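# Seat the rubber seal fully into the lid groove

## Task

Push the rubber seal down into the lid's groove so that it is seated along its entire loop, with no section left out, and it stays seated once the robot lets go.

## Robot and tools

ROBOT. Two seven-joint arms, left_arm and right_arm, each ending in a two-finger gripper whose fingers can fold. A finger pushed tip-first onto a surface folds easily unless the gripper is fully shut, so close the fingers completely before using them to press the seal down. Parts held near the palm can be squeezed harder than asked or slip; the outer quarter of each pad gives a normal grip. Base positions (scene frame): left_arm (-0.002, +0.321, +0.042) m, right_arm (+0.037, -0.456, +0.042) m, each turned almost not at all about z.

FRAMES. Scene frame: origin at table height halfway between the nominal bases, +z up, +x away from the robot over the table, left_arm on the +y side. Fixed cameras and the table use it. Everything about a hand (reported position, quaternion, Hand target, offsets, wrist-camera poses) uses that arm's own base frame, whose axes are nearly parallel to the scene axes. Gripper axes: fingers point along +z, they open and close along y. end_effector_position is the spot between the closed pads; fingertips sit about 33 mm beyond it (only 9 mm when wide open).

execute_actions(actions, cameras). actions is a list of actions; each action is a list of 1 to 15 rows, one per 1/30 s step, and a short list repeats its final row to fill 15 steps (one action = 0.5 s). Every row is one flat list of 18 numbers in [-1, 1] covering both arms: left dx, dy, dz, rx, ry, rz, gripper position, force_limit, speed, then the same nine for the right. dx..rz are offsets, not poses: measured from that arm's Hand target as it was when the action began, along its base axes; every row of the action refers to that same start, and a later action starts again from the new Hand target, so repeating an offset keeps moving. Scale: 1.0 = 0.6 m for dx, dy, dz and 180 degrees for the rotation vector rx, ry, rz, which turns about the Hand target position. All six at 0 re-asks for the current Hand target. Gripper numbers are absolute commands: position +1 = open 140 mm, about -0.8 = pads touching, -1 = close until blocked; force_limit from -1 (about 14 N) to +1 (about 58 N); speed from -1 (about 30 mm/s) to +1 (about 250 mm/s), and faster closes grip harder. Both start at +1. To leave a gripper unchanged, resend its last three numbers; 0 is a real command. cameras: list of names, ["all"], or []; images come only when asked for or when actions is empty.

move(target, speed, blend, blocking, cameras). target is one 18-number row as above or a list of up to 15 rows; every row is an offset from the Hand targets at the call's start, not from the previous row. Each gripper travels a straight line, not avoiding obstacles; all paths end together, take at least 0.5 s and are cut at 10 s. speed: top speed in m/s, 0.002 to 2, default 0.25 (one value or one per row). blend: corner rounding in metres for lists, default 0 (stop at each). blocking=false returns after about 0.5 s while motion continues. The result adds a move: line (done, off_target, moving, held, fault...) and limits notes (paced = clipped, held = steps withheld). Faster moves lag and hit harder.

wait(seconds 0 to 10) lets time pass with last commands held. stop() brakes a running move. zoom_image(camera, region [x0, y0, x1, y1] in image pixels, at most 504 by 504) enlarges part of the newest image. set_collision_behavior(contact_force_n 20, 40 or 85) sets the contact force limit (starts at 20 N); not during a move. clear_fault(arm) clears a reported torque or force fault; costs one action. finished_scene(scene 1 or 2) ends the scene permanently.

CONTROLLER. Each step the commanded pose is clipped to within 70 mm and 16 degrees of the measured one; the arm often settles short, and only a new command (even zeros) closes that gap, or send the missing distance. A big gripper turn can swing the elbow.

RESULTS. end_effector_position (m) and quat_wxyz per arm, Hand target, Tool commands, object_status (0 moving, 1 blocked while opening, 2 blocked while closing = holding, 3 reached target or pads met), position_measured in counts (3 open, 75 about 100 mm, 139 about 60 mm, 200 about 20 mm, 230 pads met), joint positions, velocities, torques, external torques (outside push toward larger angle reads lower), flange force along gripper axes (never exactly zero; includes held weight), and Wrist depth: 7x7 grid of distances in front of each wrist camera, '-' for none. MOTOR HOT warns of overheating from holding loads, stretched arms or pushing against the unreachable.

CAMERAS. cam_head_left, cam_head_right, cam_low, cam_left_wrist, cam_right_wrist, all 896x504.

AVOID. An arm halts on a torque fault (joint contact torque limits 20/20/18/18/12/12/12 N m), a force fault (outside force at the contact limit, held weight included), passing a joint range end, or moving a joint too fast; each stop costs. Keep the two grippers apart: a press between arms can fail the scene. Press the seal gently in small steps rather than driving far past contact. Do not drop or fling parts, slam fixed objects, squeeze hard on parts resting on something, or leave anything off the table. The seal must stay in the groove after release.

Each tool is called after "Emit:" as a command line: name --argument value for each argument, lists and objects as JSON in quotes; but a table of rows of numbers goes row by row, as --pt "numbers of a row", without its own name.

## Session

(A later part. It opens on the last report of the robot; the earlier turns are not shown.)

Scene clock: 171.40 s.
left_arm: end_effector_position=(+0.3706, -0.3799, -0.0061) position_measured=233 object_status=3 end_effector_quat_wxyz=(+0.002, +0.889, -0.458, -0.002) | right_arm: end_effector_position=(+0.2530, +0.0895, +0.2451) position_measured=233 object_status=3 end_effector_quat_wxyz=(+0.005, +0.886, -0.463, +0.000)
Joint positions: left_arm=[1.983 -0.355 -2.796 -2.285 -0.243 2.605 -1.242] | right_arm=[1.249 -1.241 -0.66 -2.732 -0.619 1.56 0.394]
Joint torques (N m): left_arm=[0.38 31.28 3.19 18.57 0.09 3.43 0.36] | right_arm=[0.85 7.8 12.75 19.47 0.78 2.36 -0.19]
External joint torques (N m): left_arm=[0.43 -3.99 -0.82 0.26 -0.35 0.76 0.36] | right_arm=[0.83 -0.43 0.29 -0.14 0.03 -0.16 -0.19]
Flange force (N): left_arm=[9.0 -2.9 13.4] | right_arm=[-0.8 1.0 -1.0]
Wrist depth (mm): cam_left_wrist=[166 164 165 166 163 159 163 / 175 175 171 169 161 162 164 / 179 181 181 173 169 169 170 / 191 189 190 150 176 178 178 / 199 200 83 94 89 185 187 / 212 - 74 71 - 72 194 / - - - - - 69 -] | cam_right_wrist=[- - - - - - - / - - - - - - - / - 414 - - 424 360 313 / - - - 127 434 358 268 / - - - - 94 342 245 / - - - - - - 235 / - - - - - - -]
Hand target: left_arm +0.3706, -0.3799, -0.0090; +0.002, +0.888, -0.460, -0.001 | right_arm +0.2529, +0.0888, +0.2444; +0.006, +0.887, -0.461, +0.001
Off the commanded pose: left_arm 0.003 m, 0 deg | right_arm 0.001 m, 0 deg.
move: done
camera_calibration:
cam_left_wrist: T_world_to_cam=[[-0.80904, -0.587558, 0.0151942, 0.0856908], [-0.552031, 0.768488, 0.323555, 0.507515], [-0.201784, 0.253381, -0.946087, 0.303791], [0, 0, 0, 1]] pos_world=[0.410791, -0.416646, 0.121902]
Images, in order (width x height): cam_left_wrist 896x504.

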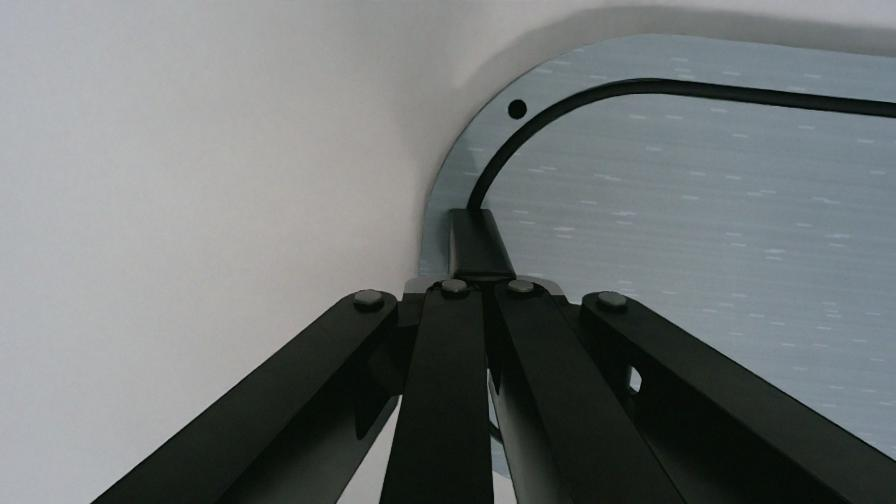

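Emit:
move --pt "0 0 0.018 0 0 0 -1 0 0 0 0 0 0 0 0 -1 0 0" --pt "-0.0165 0.025 0.018 0 0 0 -1 0 0 0 0 0 0 0 0 -1 0 0" --pt "-0.0165 0.025 0.0005 0 0 0 -1 0 0 0 0 0 0 0 0 -1 0 0" --pt "-0.0165 0.025 0.018 0 0 0 -1 0 0 0 0 0 0 0 0 -1 0 0" --pt "-0.033 0.05 0.018 0 0 0 -1 0 0 0 0 0 0 0 0 -1 0 0" --pt "-0.033 0.05 0.001 0 0 0 -1 0 0 0 0 0 0 0 0 -1 0 0" --pt "-0.033 0.05 0.018 0 0 0 -1 0 0 0 0 0 0 0 0 -1 0 0" --pt "-0.09 0.12 0.25 0 0 0 -1 0 0 0 0 0 0 0 0 -1 0 0" --speed '[0.05,0.06,0.015,0.05,0.06,0.015,0.05,0.15]' --blend '[0.003,0.001,0,0.003,0.001,0,0.003,0]' --cameras '["all"]'

Emit:
zoom_image --camera "cam_left_wrist" --region '[400, 0, 800, 300]'

Emit:
zoom_image --camera "cam_head_left" --region '[510, 300, 660, 440]'

Emit:
zoom_image --camera "cam_low" --region '[370, 190, 500, 275]'

Scene clock: 177.17 s.
left_arm: end_effector_position=(+0.3168, -0.3089, +0.1406) position_measured=233 object_status=3 end_effector_quat_wxyz=(+0.003, +0.887, -0.462, -0.001) | right_arm: end_effector_position=(+0.2530, +0.0895, +0.2451) position_measured=233 object_status=3 end_effector_quat_wxyz=(+0.005, +0.886, -0.463, +0.000)
Joint positions: left_arm=[1.972 0.222 -2.741 -2.521 0.107 2.313 -1.46] | right_arm=[1.249 -1.241 -0.66 -2.732 -0.619 1.56 0.394]
Joint velocities: left_arm=[0 0 0 0 0 -0.001 -0.006] | right_arm=[within noise]
Joint torques (N m): left_arm=[0.65 20.68 -2.88 22.36 0.88 2.34 -0.19] | right_arm=[0.9 7.74 12.74 19.49 0.77 2.36 -0.27]
External joint torques (N m): left_arm=[0.67 0.54 -0.31 -0.15 0.24 -0.32 -0.19] | right_arm=[0.83 -0.58 0.23 -0.03 0.02 -0.16 -0.27]
Flange force (N): left_arm=[-3.2 0.6 -2.2] | right_arm=[-0.3 1.2 -1.0]
Wrist depth (mm): cam_left_wrist=[299 297 - 291 291 292 292 / - 317 - 303 303 298 - / - - 326 315 314 317 - / - - - 113 - - 348 / - - 83 94 88 360 - / - - 74 71 - 72 - / - - - - - 69 -] | cam_right_wrist=[- - 382 - - 377 - / - - - - - - - / - - 427 427 - 361 312 / - - - 115 - 340 263 / - - - - 94 340 243 / - - - - - - 236 / - - - - - - -]
Hand target: left_arm +0.3166, -0.3079, +0.1410; +0.002, +0.888, -0.460, -0.001 | right_arm +0.2529, +0.0888, +0.2444; +0.006, +0.887, -0.461, +0.001
Off the commanded pose: left_arm 0.001 m, 0 deg | right_arm 0.001 m, 0 deg.
move: done
camera_calibration:
cam_left_wrist: T_world_to_cam=[[-0.814313, -0.5802, 0.0161773, 0.0854255], [-0.545204, 0.774163, 0.321597, 0.37568], [-0.199115, 0.253061, -0.946738, 0.412891], [0, 0, 0, 1]] pos_world=[0.356598, -0.34576, 0.268701]
cam_right_wrist: T_world_to_cam=[[-0.815909, -0.57795, 0.0163177, 0.259241], [-0.539848, 0.771617, 0.33641, -0.016332], [-0.20702, 0.265671, -0.941574, 0.404413], [0, 0, 0, 1]] pos_world=[0.286422, 0.0549898, 0.382049]

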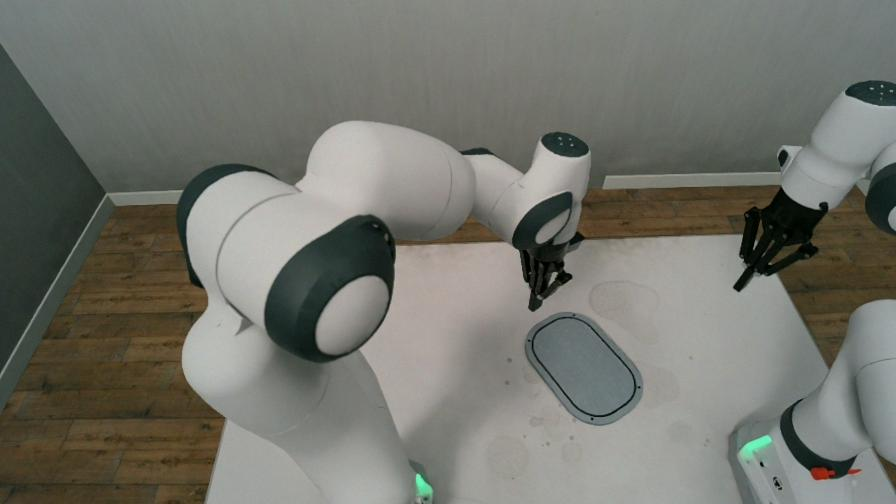

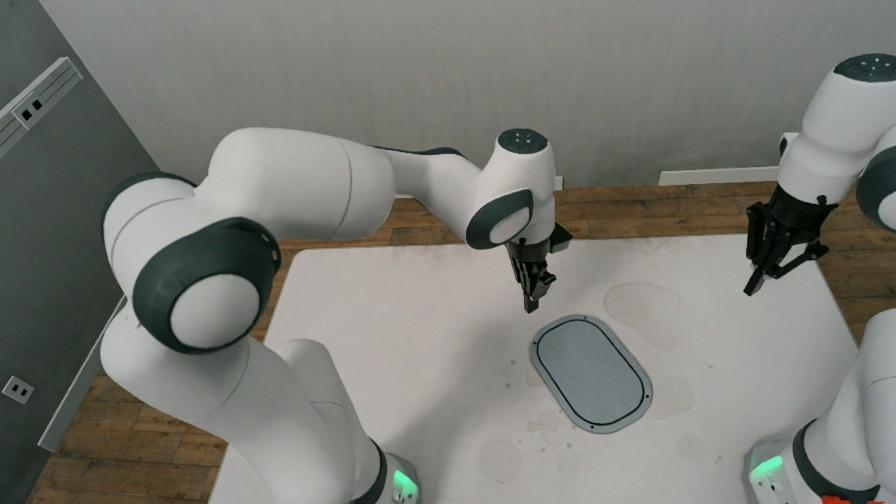

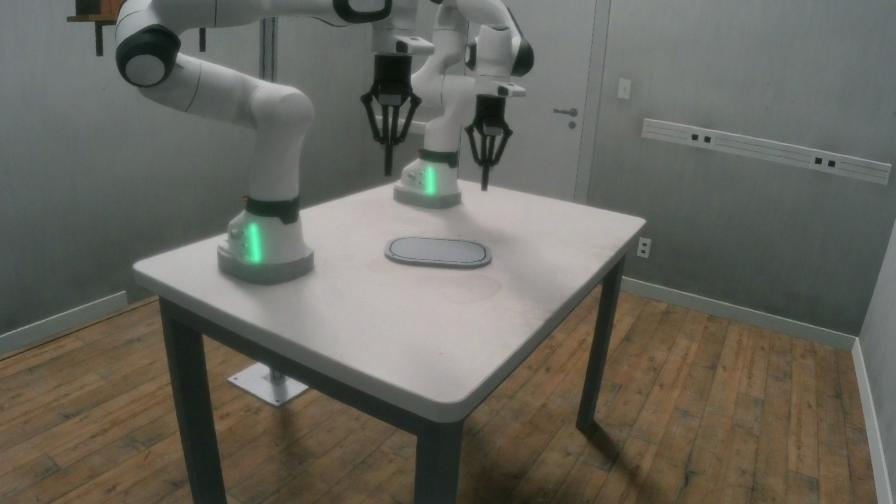

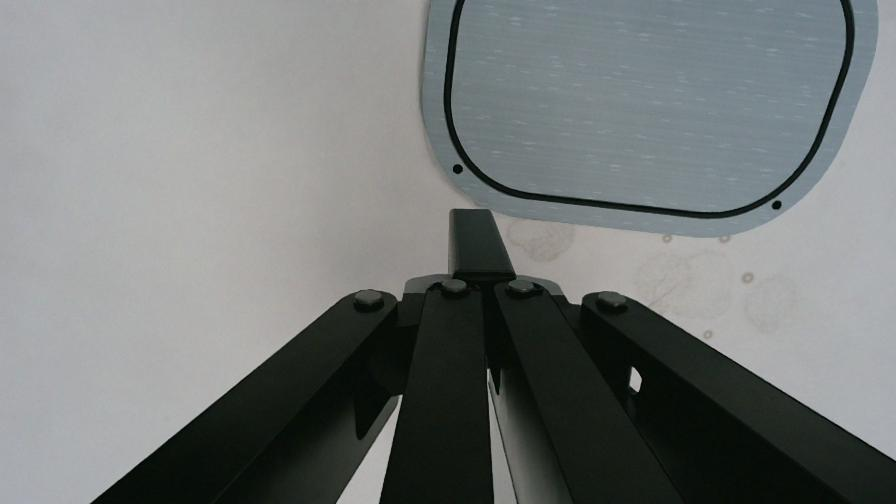

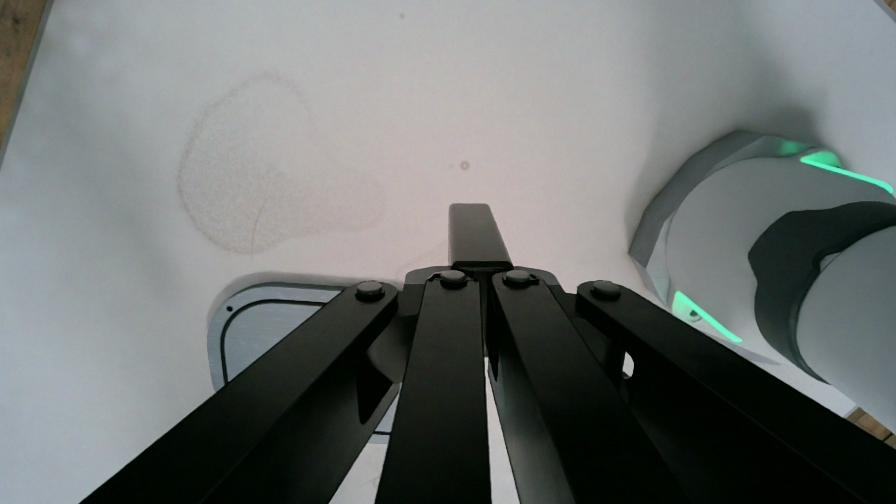

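Scaled by 1.260 from the camera's 896x504 image, which has a finer 1280x720 frame.

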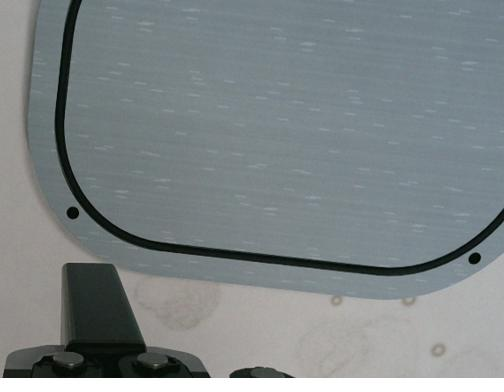

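Scaled by 3.360 from the camera's 896x504 image, which has a finer 1280x720 frame.

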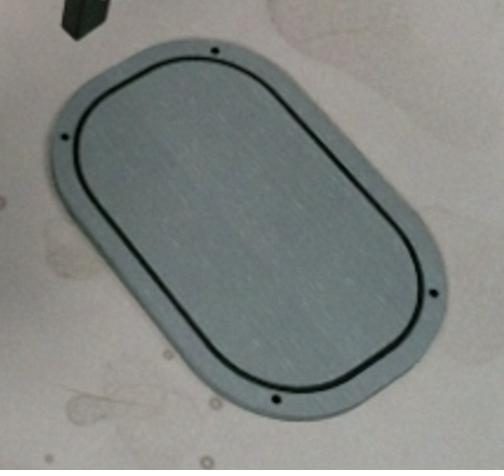

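Scaled by 3.877 from the camera's 896x504 image, which has a finer 1280x720 frame.

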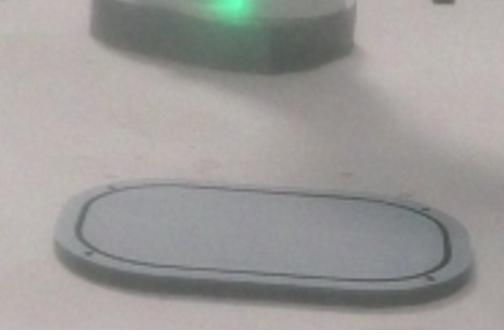

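Emit:
move --target '[0.055,-0.165,-0.03,0,0,0,-1,0,0, 0,0,0,0,0,0,-1,0,0]' --cameras '["cam_left_wrist"]'

Emit:
zoom_image --camera "cam_left_wrist" --region '[420, 0, 660, 240]'

Emit:
zoom_image --camera "cam_left_wrist" --region '[656, 0, 896, 240]'

Emit:
zoom_image --camera "cam_left_wrist" --region '[600, 200, 896, 440]'

Scene clock: 178.70 s.
left_arm: end_effector_position=(+0.3501, -0.4076, +0.1243) position_measured=233 object_status=3 end_effector_quat_wxyz=(+0.002, +0.889, -0.459, +0.001) | right_arm: end_effector_position=(+0.2530, +0.0895, +0.2451) position_measured=233 object_status=3 end_effector_quat_wxyz=(+0.005, +0.886, -0.463, +0.000)
Joint positions: left_arm=[1.914 -0.092 -2.771 -2.226 -0.049 2.315 -1.443] | right_arm=[1.249 -1.241 -0.66 -2.732 -0.619 1.56 0.394]
Joint velocities: left_arm=[0 -0.001 0 0.001 -0.002 -0.001 0.005] | right_arm=[within noise]
Joint torques (N m): left_arm=[0.66 30.31 1.21 23.28 0.33 2.4 0.41] | right_arm=[0.88 7.73 12.69 19.47 0.76 2.37 -0.25]
External joint torques (N m): left_arm=[0.66 -0.55 0.08 0.72 -0.32 -0.26 0.41] | right_arm=[0.85 -0.54 0.23 -0.11 0.01 -0.15 -0.26]
Flange force (N): left_arm=[5.2 -2.1 0.3] | right_arm=[-0.5 1.2 -0.9]
Wrist depth (mm): cam_left_wrist=[288 284 287 289 - - - / - 300 - 286 290 301 - / 311 - - 301 292 302 317 / - - - 124 311 317 - / - 340 82 94 89 325 - / - - 74 71 - 72 361 / - - - - - 69 -] | cam_right_wrist=[- - - - - - - / - - - - - - 411 / - - - - - 367 311 / - - - 127 - 341 261 / - - - - 94 339 254 / - - - - - - - / - - - - - - -]
Hand target: left_arm +0.3496, -0.4069, +0.1230; +0.002, +0.888, -0.460, -0.001 | right_arm +0.2529, +0.0888, +0.2444; +0.006, +0.887, -0.461, +0.001
Off the commanded pose: left_arm 0.002 m, 0 deg | right_arm 0.001 m, 0 deg.
move: done
camera_calibration:
cam_left_wrist: T_world_to_cam=[[-0.809611, -0.586845, 0.0119814, 0.0516849], [-0.553139, 0.769622, 0.318935, 0.476763], [-0.196386, 0.251585, -0.947701, 0.427536], [0, 0, 0, 1]] pos_world=[0.389523, -0.444158, 0.252501]
Images, in order (width x height): cam_left_wrist 896x504.

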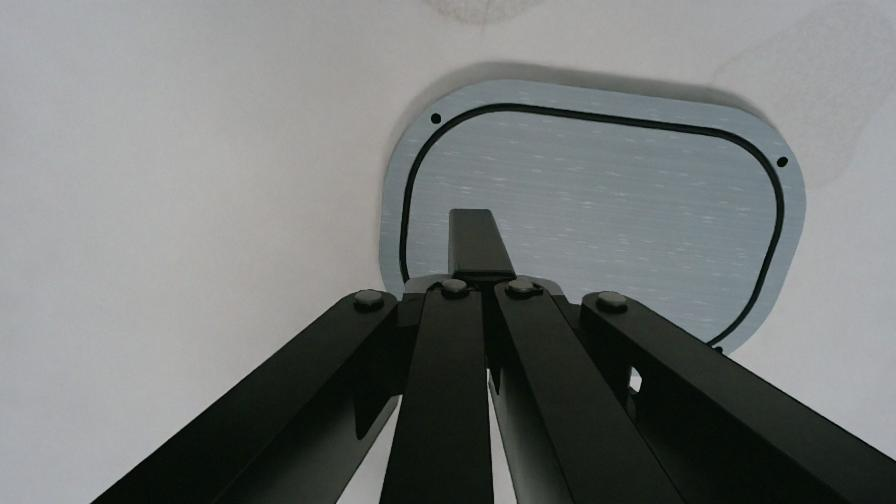

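Scaled by 2.100 from the camera's 896x504 image, which has a finer 1280x720 frame.

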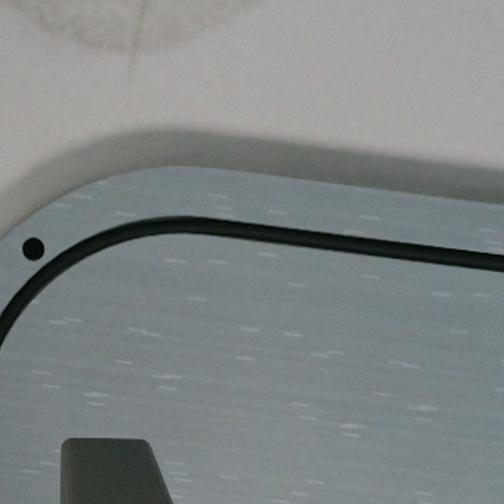

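Scaled by 2.100 from the camera's 896x504 image, which has a finer 1280x720 frame.

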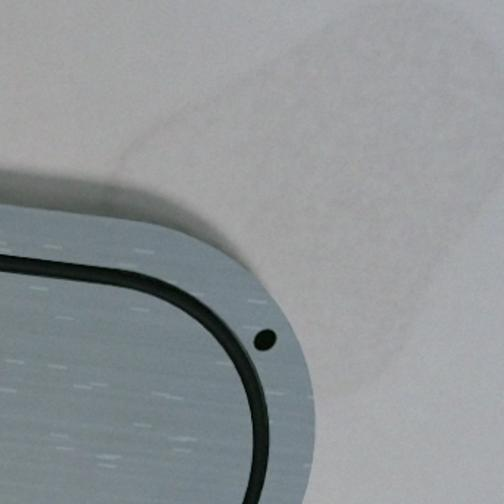

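Scaled by 1.703 from the camera's 896x504 image, which has a finer 1280x720 frame.

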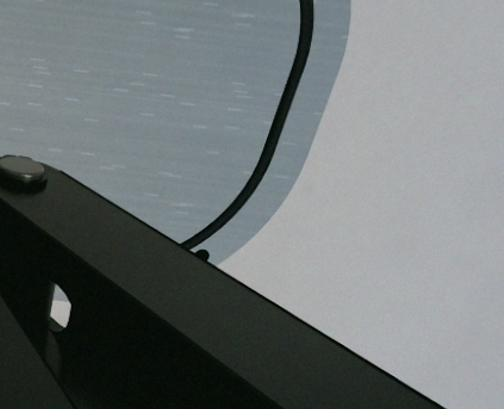

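Emit:
move --pt "-0.3348 0.0078 -0.15 0 0 0 -1 0 0 0 0 0 0 0 0 -1 0 0" --pt "-0.3348 0.0078 -0.1917 0 0 0 -1 0 0 0 0 0 0 0 0 -1 0 0" --pt "-0.3348 0.0078 -0.218 0 0 0 -1 0 0 0 0 0 0 0 0 -1 0 0" --pt "-0.3348 0.0078 -0.1917 0 0 0 -1 0 0 0 0 0 0 0 0 -1 0 0" --pt "-0.3448 -0.0285 -0.1917 0 0 0 -1 0 0 0 0 0 0 0 0 -1 0 0" --pt "-0.3448 -0.0285 -0.218 0 0 0 -1 0 0 0 0 0 0 0 0 -1 0 0" --pt "-0.3448 -0.0285 -0.1917 0 0 0 -1 0 0 0 0 0 0 0 0 -1 0 0" --pt "-0.3467 -0.06 -0.1917 0 0 0 -1 0 0 0 0 0 0 0 0 -1 0 0" --pt "-0.3467 -0.06 -0.2183 0 0 0 -1 0 0 0 0 0 0 0 0 -1 0 0" --speed '[0.15,0.08,0.02,0.06,0.06,0.02,0.06,0.06,0.02]' --blend '[0.01,0.002,0,0.003,0.002,0,0.003,0.002,0]' --cameras '["cam_left_wrist"]'

Scene clock: 186.30 s.
left_arm: end_effector_position=(+0.1427, -0.4435, -0.0049) position_measured=233 object_status=3 end_effector_quat_wxyz=(+0.003, +0.889, -0.457, -0.001) | right_arm: end_effector_position=(+0.2530, +0.0895, +0.2451) position_measured=233 object_status=3 end_effector_quat_wxyz=(+0.005, +0.886, -0.463, +0.000)
Joint positions: left_arm=[1.584 -0.2 -2.862 -2.516 -0.144 2.709 -1.773] | right_arm=[1.249 -1.241 -0.66 -2.732 -0.619 1.56 0.394]
Joint velocities: left_arm=[0 0 0 0 0 0.002 0.006] | right_arm=[within noise]
Joint torques (N m): left_arm=[-0.57 26.4 1.4 17.21 0 3.12 0.29] | right_arm=[0.88 7.76 12.75 19.45 0.77 2.37 -0.22]
External joint torques (N m): left_arm=[-0.49 -3.6 -0.3 0.18 -0.4 0.45 0.29] | right_arm=[0.87 -0.49 0.25 -0.19 0.03 -0.16 -0.22]
Flange force (N): left_arm=[7.8 2.4 12.7] | right_arm=[-0.7 1.2 -0.8]
Wrist depth (mm): cam_left_wrist=[154 154 154 155 165 165 167 / 160 161 161 162 174 176 178 / 168 168 169 169 182 183 183 / 175 175 177 150 187 - 193 / 185 184 83 94 89 199 202 / 208 - 74 71 - 72 211 / - - - - - 69 -] | cam_right_wrist=[- - - - - - - / - - - - - - - / - - - - - 363 313 / - - - 114 - 354 260 / - - - - 94 345 244 / - - - - - - 235 / - - - - - - -]
Hand target: left_arm +0.1416, -0.4429, -0.0080; +0.002, +0.888, -0.460, -0.001 | right_arm +0.2529, +0.0888, +0.2444; +0.006, +0.887, -0.461, +0.001
Off the commanded pose: left_arm 0.003 m, 0 deg | right_arm 0.001 m, 0 deg.
joint sent to its limit (left arm) — joint 3 (upper arm roll), lower limit. The joint targets still meet the commanded pose.
move: done
camera_calibration:
cam_left_wrist: T_world_to_cam=[[-0.807789, -0.589266, 0.0155805, -0.137082], [-0.554038, 0.767992, 0.321294, 0.430297], [-0.201293, 0.250905, -0.946851, 0.273873], [0, 0, 0, 1]] pos_world=[0.182797, -0.479958, 0.123201]
Images, in order (width x height): cam_left_wrist 896x504.

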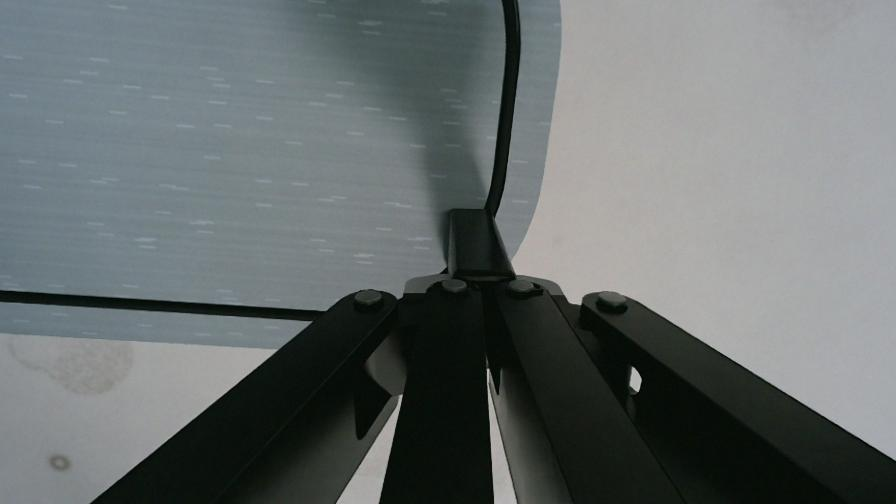

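Emit:
move --pt "0 0 0.025 0 0 0 -1 0 0 0 0 0 0 0 0 -1 0 0" --pt "0.0025 -0.0323 0.025 0 0 0 -1 0 0 0 0 0 0 0 0 -1 0 0" --pt "0.0025 -0.0323 0 0 0 0 -1 0 0 0 0 0 0 0 0 -1 0 0" --pt "0.0025 -0.0323 0.025 0 0 0 -1 0 0 0 0 0 0 0 0 -1 0 0" --pt "0.021 -0.0703 0.025 0 0 0 -1 0 0 0 0 0 0 0 0 -1 0 0" --pt "0.021 -0.0703 -0.0012 0 0 0 -1 0 0 0 0 0 0 0 0 -1 0 0" --pt "0.021 -0.0703 0.025 0 0 0 -1 0 0 0 0 0 0 0 0 -1 0 0" --pt "0.0363 -0.0972 0.025 0 0 0 -1 0 0 0 0 0 0 0 0 -1 0 0" --pt "0.0363 -0.0972 -0.002 0 0 0 -1 0 0 0 0 0 0 0 0 -1 0 0" --speed '[0.06,0.08,0.02,0.06,0.06,0.02,0.06,0.06,0.02]' --blend '[0.003,0.002,0,0.003,0.002,0,0.003,0.002,0]' --cameras '["cam_left_wrist"]'

Scene clock: 191.80 s.
left_arm: end_effector_position=(+0.1642, -0.5018, -0.0058) position_measured=233 object_status=3 end_effector_quat_wxyz=(+0.003, +0.889, -0.458, -0.001) | right_arm: end_effector_position=(+0.2530, +0.0895, +0.2451) position_measured=233 object_status=3 end_effector_quat_wxyz=(+0.005, +0.886, -0.463, +0.000)
Joint positions: left_arm=[1.594 -0.337 -2.862 -2.302 -0.195 2.622 -1.733] | right_arm=[1.249 -1.241 -0.66 -2.732 -0.619 1.56 0.394]
Joint velocities: left_arm=[0 -0.002 0 0.001 0 0.001 0.006] | right_arm=[within noise]
Joint torques (N m): left_arm=[-0.57 32.25 2.35 18.5 -0.08 3.15 0.32] | right_arm=[0.89 7.75 12.76 19.46 0.76 2.35 -0.19]
External joint torques (N m): left_arm=[-0.46 -3.31 -0.78 0.19 -0.54 0.48 0.32] | right_arm=[0.89 -0.48 0.3 -0.16 0.01 -0.17 -0.19]
Flange force (N): left_arm=[7.0 2.2 10.5] | right_arm=[-0.8 1.1 -0.9]
Wrist depth (mm): cam_left_wrist=[154 155 155 163 166 167 169 / 161 161 161 164 175 176 175 / 168 168 169 169 183 183 183 / 176 177 177 150 191 192 192 / 184 185 83 94 89 198 204 / 195 - 74 71 - 72 209 / - - - - - 69 -] | cam_right_wrist=[- - 385 375 - - - / 393 - - - 408 - - / - - - - - 356 313 / - - - 110 - 354 262 / - - - - 94 343 245 / - - - - - - 235 / - - - - - - -]
Hand target: left_arm +0.1634, -0.5012, -0.0092; +0.002, +0.888, -0.460, -0.001 | right_arm +0.2529, +0.0888, +0.2444; +0.006, +0.887, -0.461, +0.001
Off the commanded pose: left_arm 0.003 m, 0 deg | right_arm 0.001 m, 0 deg.
joint sent to its limit (left arm) — joint 3 (upper arm roll), lower limit. The joint targets still meet the commanded pose.
move: done
camera_calibration:
cam_left_wrist: T_world_to_cam=[[-0.808844, -0.587837, 0.0148388, -0.153194], [-0.552859, 0.768827, 0.321328, 0.487443], [-0.200297, 0.2517, -0.946852, 0.292186], [0, 0, 0, 1]] pos_world=[0.204101, -0.538356, 0.122301]
Images, in order (width x height): cam_left_wrist 896x504.

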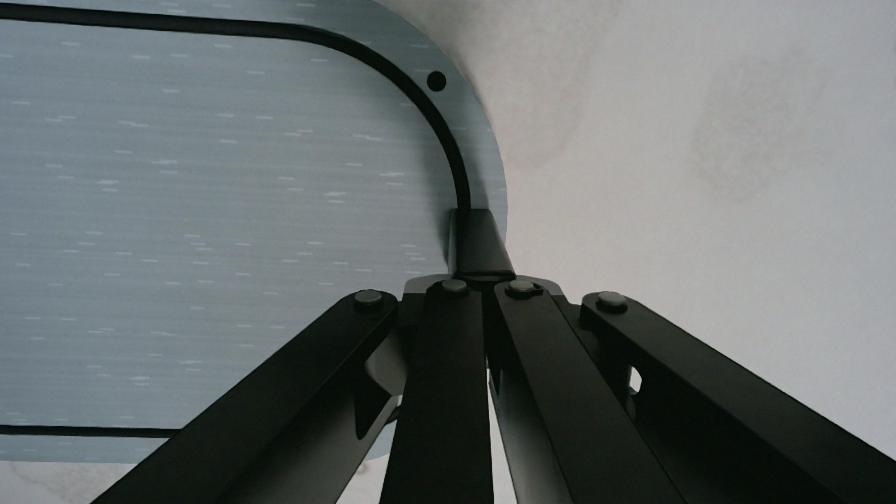

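Emit:
move --pt "0 0 0.025 0 0 0 -1 0 0 0 0 0 0 0 0 -1 0 0" --pt "0.025 -0.0213 0.025 0 0 0 -1 0 0 0 0 0 0 0 0 -1 0 0" --pt "0.025 -0.0213 -0.0013 0 0 0 -1 0 0 0 0 0 0 0 0 -1 0 0" --pt "0.025 -0.0213 0.025 0 0 0 -1 0 0 0 0 0 0 0 0 -1 0 0" --pt "0.0647 -0.0402 0.025 0 0 0 -1 0 0 0 0 0 0 0 0 -1 0 0" --pt "0.0647 -0.0402 -0.002 0 0 0 -1 0 0 0 0 0 0 0 0 -1 0 0" --pt "0.0647 -0.0402 0.025 0 0 0 -1 0 0 0 0 0 0 0 0 -1 0 0" --pt "0.1005 -0.0448 0.025 0 0 0 -1 0 0 0 0 0 0 0 0 -1 0 0" --pt "0.1005 -0.0448 -0.0027 0 0 0 -1 0 0 0 0 0 0 0 0 -1 0 0" --speed '[0.06,0.08,0.02,0.06,0.06,0.02,0.06,0.06,0.02]' --blend '[0.003,0.002,0,0.003,0.002,0,0.003,0.002,0]' --cameras '["cam_left_wrist"]'

Scene clock: 197.77 s.
left_arm: end_effector_position=(+0.2240, -0.5285, -0.0069) position_measured=233 object_status=3 end_effector_quat_wxyz=(+0.002, +0.889, -0.458, -0.001) | right_arm: end_effector_position=(+0.2530, +0.0895, +0.2451) position_measured=233 object_status=3 end_effector_quat_wxyz=(+0.005, +0.886, -0.463, +0.000)
Joint positions: left_arm=[1.688 -0.443 -2.862 -2.13 -0.222 2.548 -1.634] | right_arm=[1.249 -1.241 -0.66 -2.732 -0.619 1.56 0.394]
Joint velocities: left_arm=[0.002 0 0 0 -0.001 0 0.006] | right_arm=[within noise]
Joint torques (N m): left_arm=[-0.2 36.19 3.58 19.57 -0.04 3.39 0.34] | right_arm=[0.86 7.78 12.8 19.48 0.77 2.36 -0.27]
External joint torques (N m): left_arm=[-0.13 -3.43 -0.7 0.31 -0.54 0.72 0.34] | right_arm=[0.85 -0.44 0.29 -0.19 0.02 -0.17 -0.27]
Flange force (N): left_arm=[7.8 1.2 10.1] | right_arm=[-0.7 1.1 -0.9]
Wrist depth (mm): cam_left_wrist=[163 165 165 164 167 167 166 / - 172 172 - 172 174 173 / 168 171 169 173 182 183 184 / 176 176 177 135 187 193 190 / 185 185 83 94 89 198 202 / 195 - 74 71 - 72 210 / - - - - - 69 -] | cam_right_wrist=[- - - - - - - / - - - 393 - - - / - 443 - - - 367 311 / 442 - - 115 - 344 266 / 477 - - - 94 340 255 / - - - - - - 235 / - - - - - - -]
Hand target: left_arm +0.2237, -0.5281, -0.0108; +0.002, +0.888, -0.460, -0.001 | right_arm +0.2529, +0.0888, +0.2444; +0.006, +0.887, -0.461, +0.001
Off the commanded pose: left_arm 0.004 m, 0 deg | right_arm 0.001 m, 0 deg.
joint sent to its limit (left arm) — joint 3 (upper arm roll), lower limit. The joint targets still meet the commanded pose.
move: off_target (left_arm)
camera_calibration:
cam_left_wrist: T_world_to_cam=[[-0.809118, -0.587468, 0.0144656, -0.120293], [-0.55242, 0.76878, 0.322194, 0.541319], [-0.2004, 0.252702, -0.946563, 0.310355], [0, 0, 0, 1]] pos_world=[0.2639, -0.56525, 0.121101]
Images, in order (width x height): cam_left_wrist 896x504.

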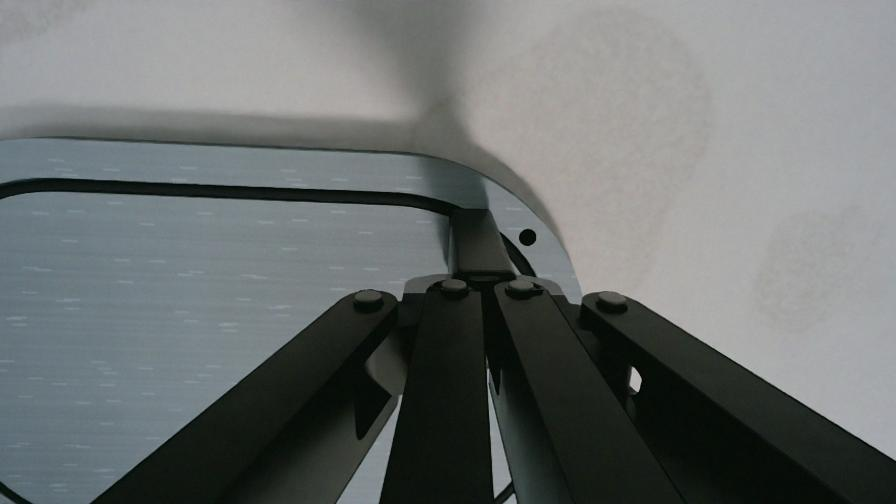

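Emit:
move --pt "0 0 0.025 0 0 0 -1 0 0 0 0 0 0 0 0 -1 0 0" --pt "0.044 -0.0057 0.025 0 0 0 -1 0 0 0 0 0 0 0 0 -1 0 0" --pt "0.044 -0.0057 0 0 0 0 -1 0 0 0 0 0 0 0 0 -1 0 0" --pt "0.044 -0.0057 0.025 0 0 0 -1 0 0 0 0 0 0 0 0 -1 0 0" --pt "0.0715 0.0083 0.025 0 0 0 -1 0 0 0 0 0 0 0 0 -1 0 0" --pt "0.0715 0.0083 0 0 0 0 -1 0 0 0 0 0 0 0 0 -1 0 0" --pt "0.0715 0.0083 0.025 0 0 0 -1 0 0 0 0 0 0 0 0 -1 0 0" --pt "0.0967 0.0248 0.025 0 0 0 -1 0 0 0 0 0 0 0 0 -1 0 0" --pt "0.0967 0.0248 -0.0 0 0 0 -1 0 0 0 0 0 0 0 0 -1 0 0" --speed '[0.06,0.08,0.02,0.06,0.06,0.02,0.06,0.06,0.02]' --blend '[0.003,0.002,0,0.003,0.002,0,0.003,0.002,0]' --cameras '["cam_left_wrist"]'

Emit:
zoom_image --camera "cam_left_wrist" --region '[50, 100, 500, 350]'

Scene clock: 203.27 s.
left_arm: end_effector_position=(+0.2816, -0.5130, -0.0068) position_measured=233 object_status=3 end_effector_quat_wxyz=(+0.002, +0.889, -0.458, -0.002) | right_arm: end_effector_position=(+0.2530, +0.0895, +0.2451) position_measured=233 object_status=3 end_effector_quat_wxyz=(+0.005, +0.886, -0.463, +0.000)
Joint positions: left_arm=[1.792 -0.469 -2.862 -2.084 -0.227 2.525 -1.53] | right_arm=[1.249 -1.241 -0.66 -2.732 -0.619 1.56 0.394]
Joint velocities: left_arm=[0 0 0 0.001 -0.001 0 0.008] | right_arm=[within noise]
Joint torques (N m): left_arm=[0.16 36.83 3.84 20.08 -0.01 3.71 0.25] | right_arm=[0.86 7.73 12.79 19.44 0.77 2.37 -0.24]
External joint torques (N m): left_arm=[0.13 -3.81 -0.79 0.56 -0.52 1.04 0.25] | right_arm=[0.82 -0.54 0.29 -0.14 0.02 -0.16 -0.24]
Flange force (N): left_arm=[9.4 0.4 11.4] | right_arm=[-0.6 1.4 -0.9]
Wrist depth (mm): cam_left_wrist=[167 165 162 166 166 168 168 / - 173 175 173 173 174 172 / - 179 180 178 178 183 182 / 177 177 177 123 177 189 191 / 187 186 82 94 89 185 200 / 196 - 75 71 - 72 207 / - - - - - 69 -] | cam_right_wrist=[- 364 - - - - - / - - - - - - - / - - - 427 - 358 311 / - - - 115 - 342 267 / 460 - - - 94 343 261 / - - - - - - - / - - - - - - -]
Hand target: left_arm +0.2817, -0.5132, -0.0108; +0.002, +0.888, -0.460, -0.001 | right_arm +0.2529, +0.0888, +0.2444; +0.006, +0.887, -0.461, +0.001
Off the commanded pose: left_arm 0.004 m, 0 deg | right_arm 0.001 m, 0 deg.
joint sent to its limit (left arm) — joint 3 (upper arm roll), lower limit. The joint targets still meet the commanded pose.
move: off_target (left_arm)
camera_calibration:
cam_left_wrist: T_world_to_cam=[[-0.809283, -0.587244, 0.0143472, -0.064346], [-0.551853, 0.768425, 0.324008, 0.560878], [-0.201296, 0.254296, -0.945946, 0.31916], [0, 0, 0, 1]] pos_world=[0.321694, -0.549941, 0.121102]
Images, in order (width x height): cam_left_wrist 896x504.

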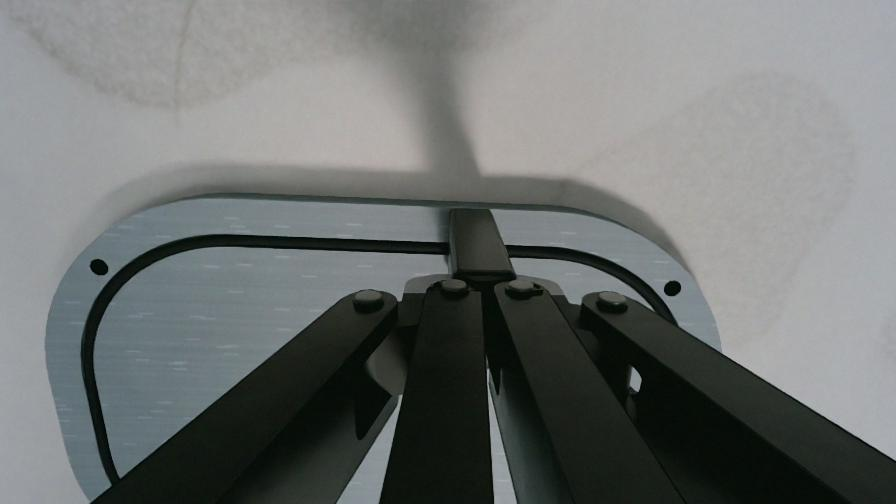

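Scaled by 1.120 from the camera's 896x504 image, which has a finer 1280x720 frame.

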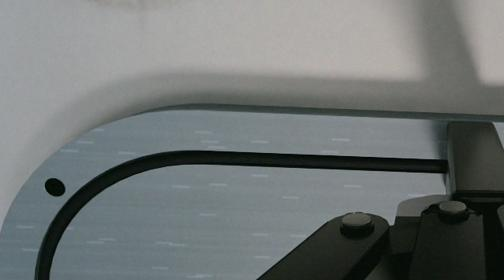

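Emit:
move --pt "0 0 0.06 0 0 0 -1 0 0 0 0 0 0 0 0 -1 0 0" --pt "-0.05 0.35 0.35 0 0 0 -1 0 0 0 0 0 0 0 0 -1 0 0" --speed 0.2 --blend '[0.02,0]' --cameras '["all"]'

Emit:
zoom_image --camera "cam_head_left" --region '[520, 305, 650, 430]'

Emit:
zoom_image --camera "cam_low" --region '[380, 225, 500, 275]'

Scene clock: 206.03 s.
left_arm: end_effector_position=(+0.2518, -0.3044, +0.1990) position_measured=233 object_status=3 end_effector_quat_wxyz=(+0.003, +0.887, -0.462, -0.001) | right_arm: end_effector_position=(+0.2530, +0.0895, +0.2451) position_measured=233 object_status=3 end_effector_quat_wxyz=(+0.005, +0.886, -0.463, +0.000)
Joint positions: left_arm=[1.89 0.475 -2.782 -2.578 0.182 2.124 -1.635] | right_arm=[1.249 -1.241 -0.66 -2.732 -0.619 1.56 0.394]
Joint velocities: left_arm=[0.001 -0.001 0 0 0 -0.003 -0.001] | right_arm=[within noise]
Joint torques (N m): left_arm=[0.64 13.66 -4.84 23.57 0.79 2.37 -0.14] | right_arm=[0.89 7.76 12.74 19.46 0.77 2.36 -0.22]
External joint torques (N m): left_arm=[0.63 0.05 -0.21 -0.41 0.04 -0.31 -0.14] | right_arm=[0.86 -0.52 0.26 -0.12 0.02 -0.16 -0.22]
Flange force (N): left_arm=[-2.3 0.0 -0.4] | right_arm=[-0.6 1.2 -0.9]
Wrist depth (mm): cam_left_wrist=[- - - 341 353 345 - / - 361 - - 359 352 - / - - - - - - - / - 397 - 113 - - 406 / 420 - 82 94 89 84 - / - - 74 71 - 72 - / - - - - - 69 -] | cam_right_wrist=[- - - - - - - / - - - - - - - / - - - - - 350 310 / - 451 - 115 - 328 262 / - - - - 94 344 241 / - - - - - - - / - - - - - - -]
Hand target: left_arm +0.2517, -0.3032, +0.1992; +0.002, +0.888, -0.460, -0.001 | right_arm +0.2529, +0.0888, +0.2444; +0.006, +0.887, -0.461, +0.001
Off the commanded pose: left_arm 0.001 m, 0 deg | right_arm 0.001 m, 0 deg.
move: done; blend cut to 0.018 m at target 1
camera_calibration:
cam_left_wrist: T_world_to_cam=[[-0.813776, -0.580947, 0.0163891, 0.0336804], [-0.54586, 0.7737, 0.321598, 0.318041], [-0.199512, 0.252763, -0.946734, 0.454018], [0, 0, 0, 1]] pos_world=[0.291596, -0.341261, 0.327001]
cam_right_wrist: T_world_to_cam=[[-0.815909, -0.57795, 0.0163177, 0.259241], [-0.539848, 0.771617, 0.33641, -0.016332], [-0.20702, 0.265671, -0.941574, 0.404413], [0, 0, 0, 1]] pos_world=[0.286422, 0.0549898, 0.382049]

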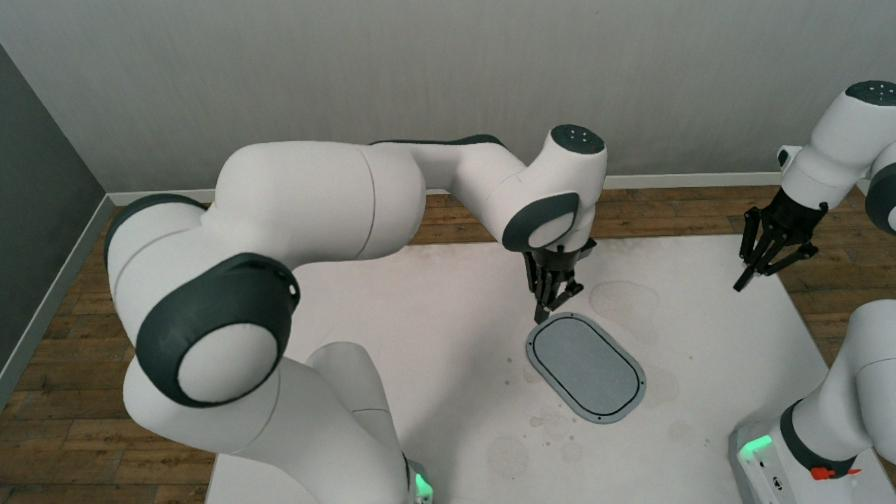

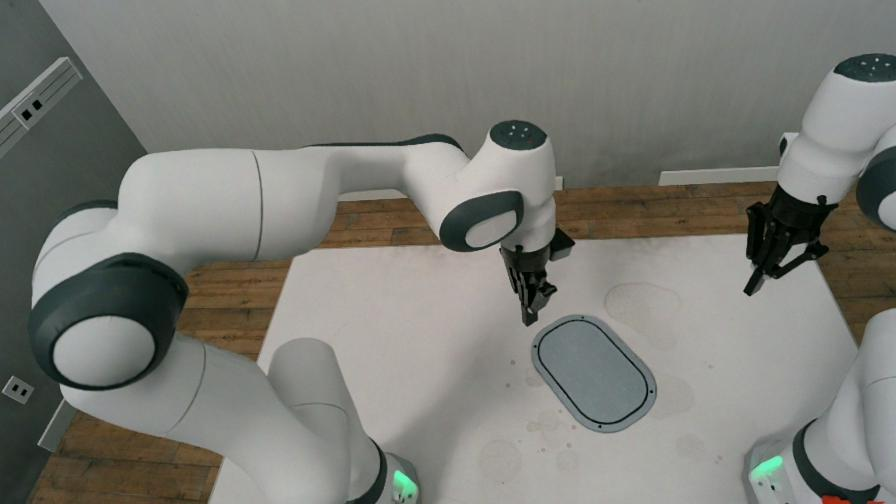

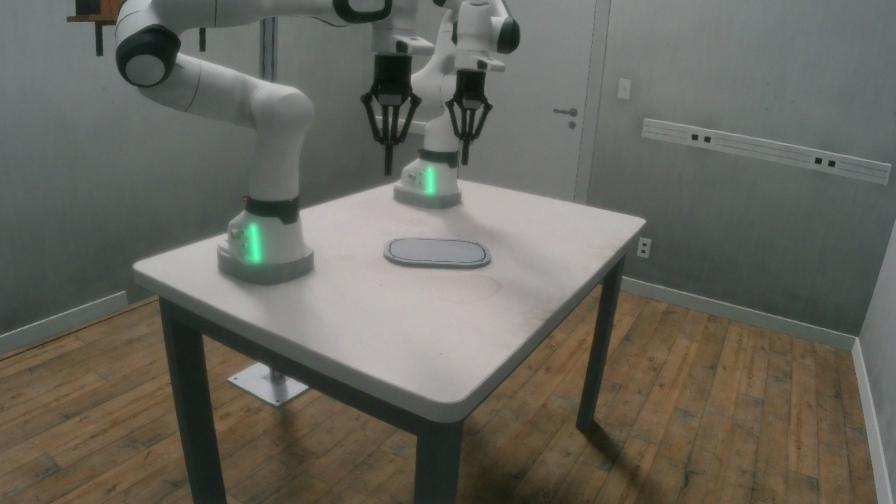

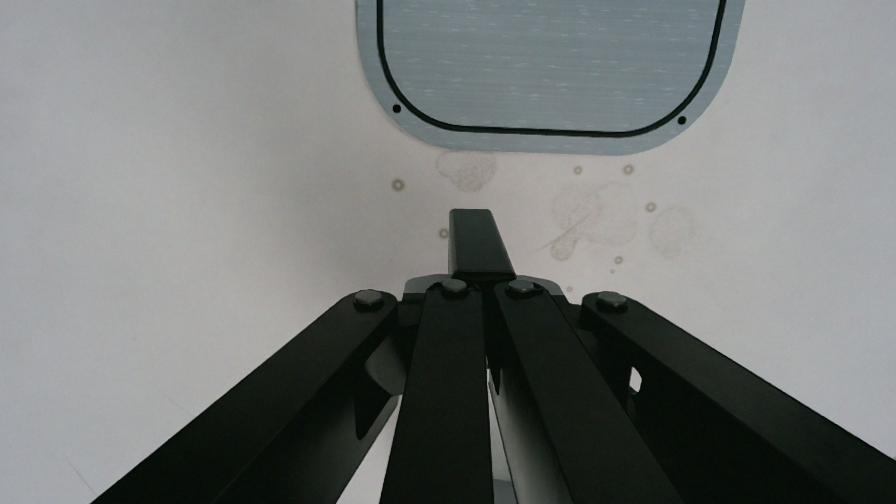

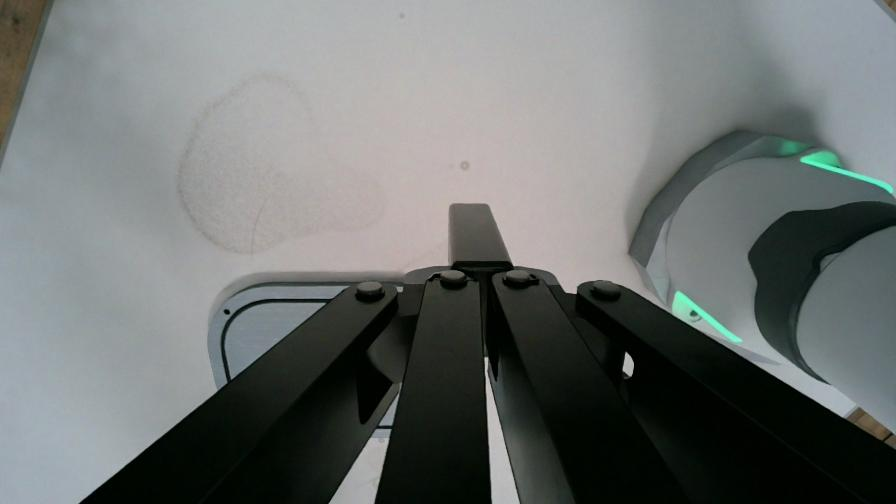

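Scaled by 3.877 from the camera's 896x504 image, which has a finer 1280x720 frame.

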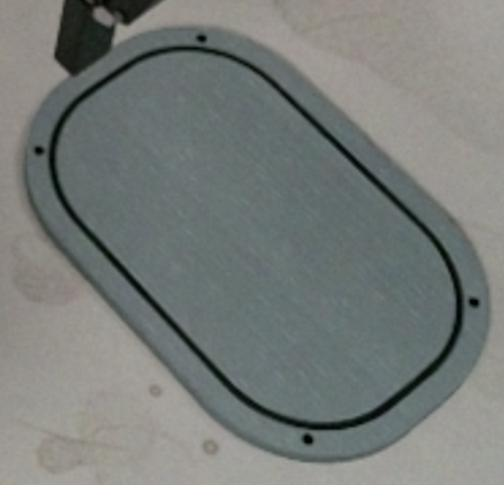

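Scaled by 4.200 from the camera's 896x504 image, which has a finer 1280x720 frame.

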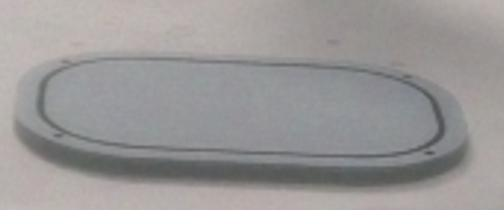

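Uniform all round.

Emit:
finished_scene --scene 1

The scene is finished: the task was done.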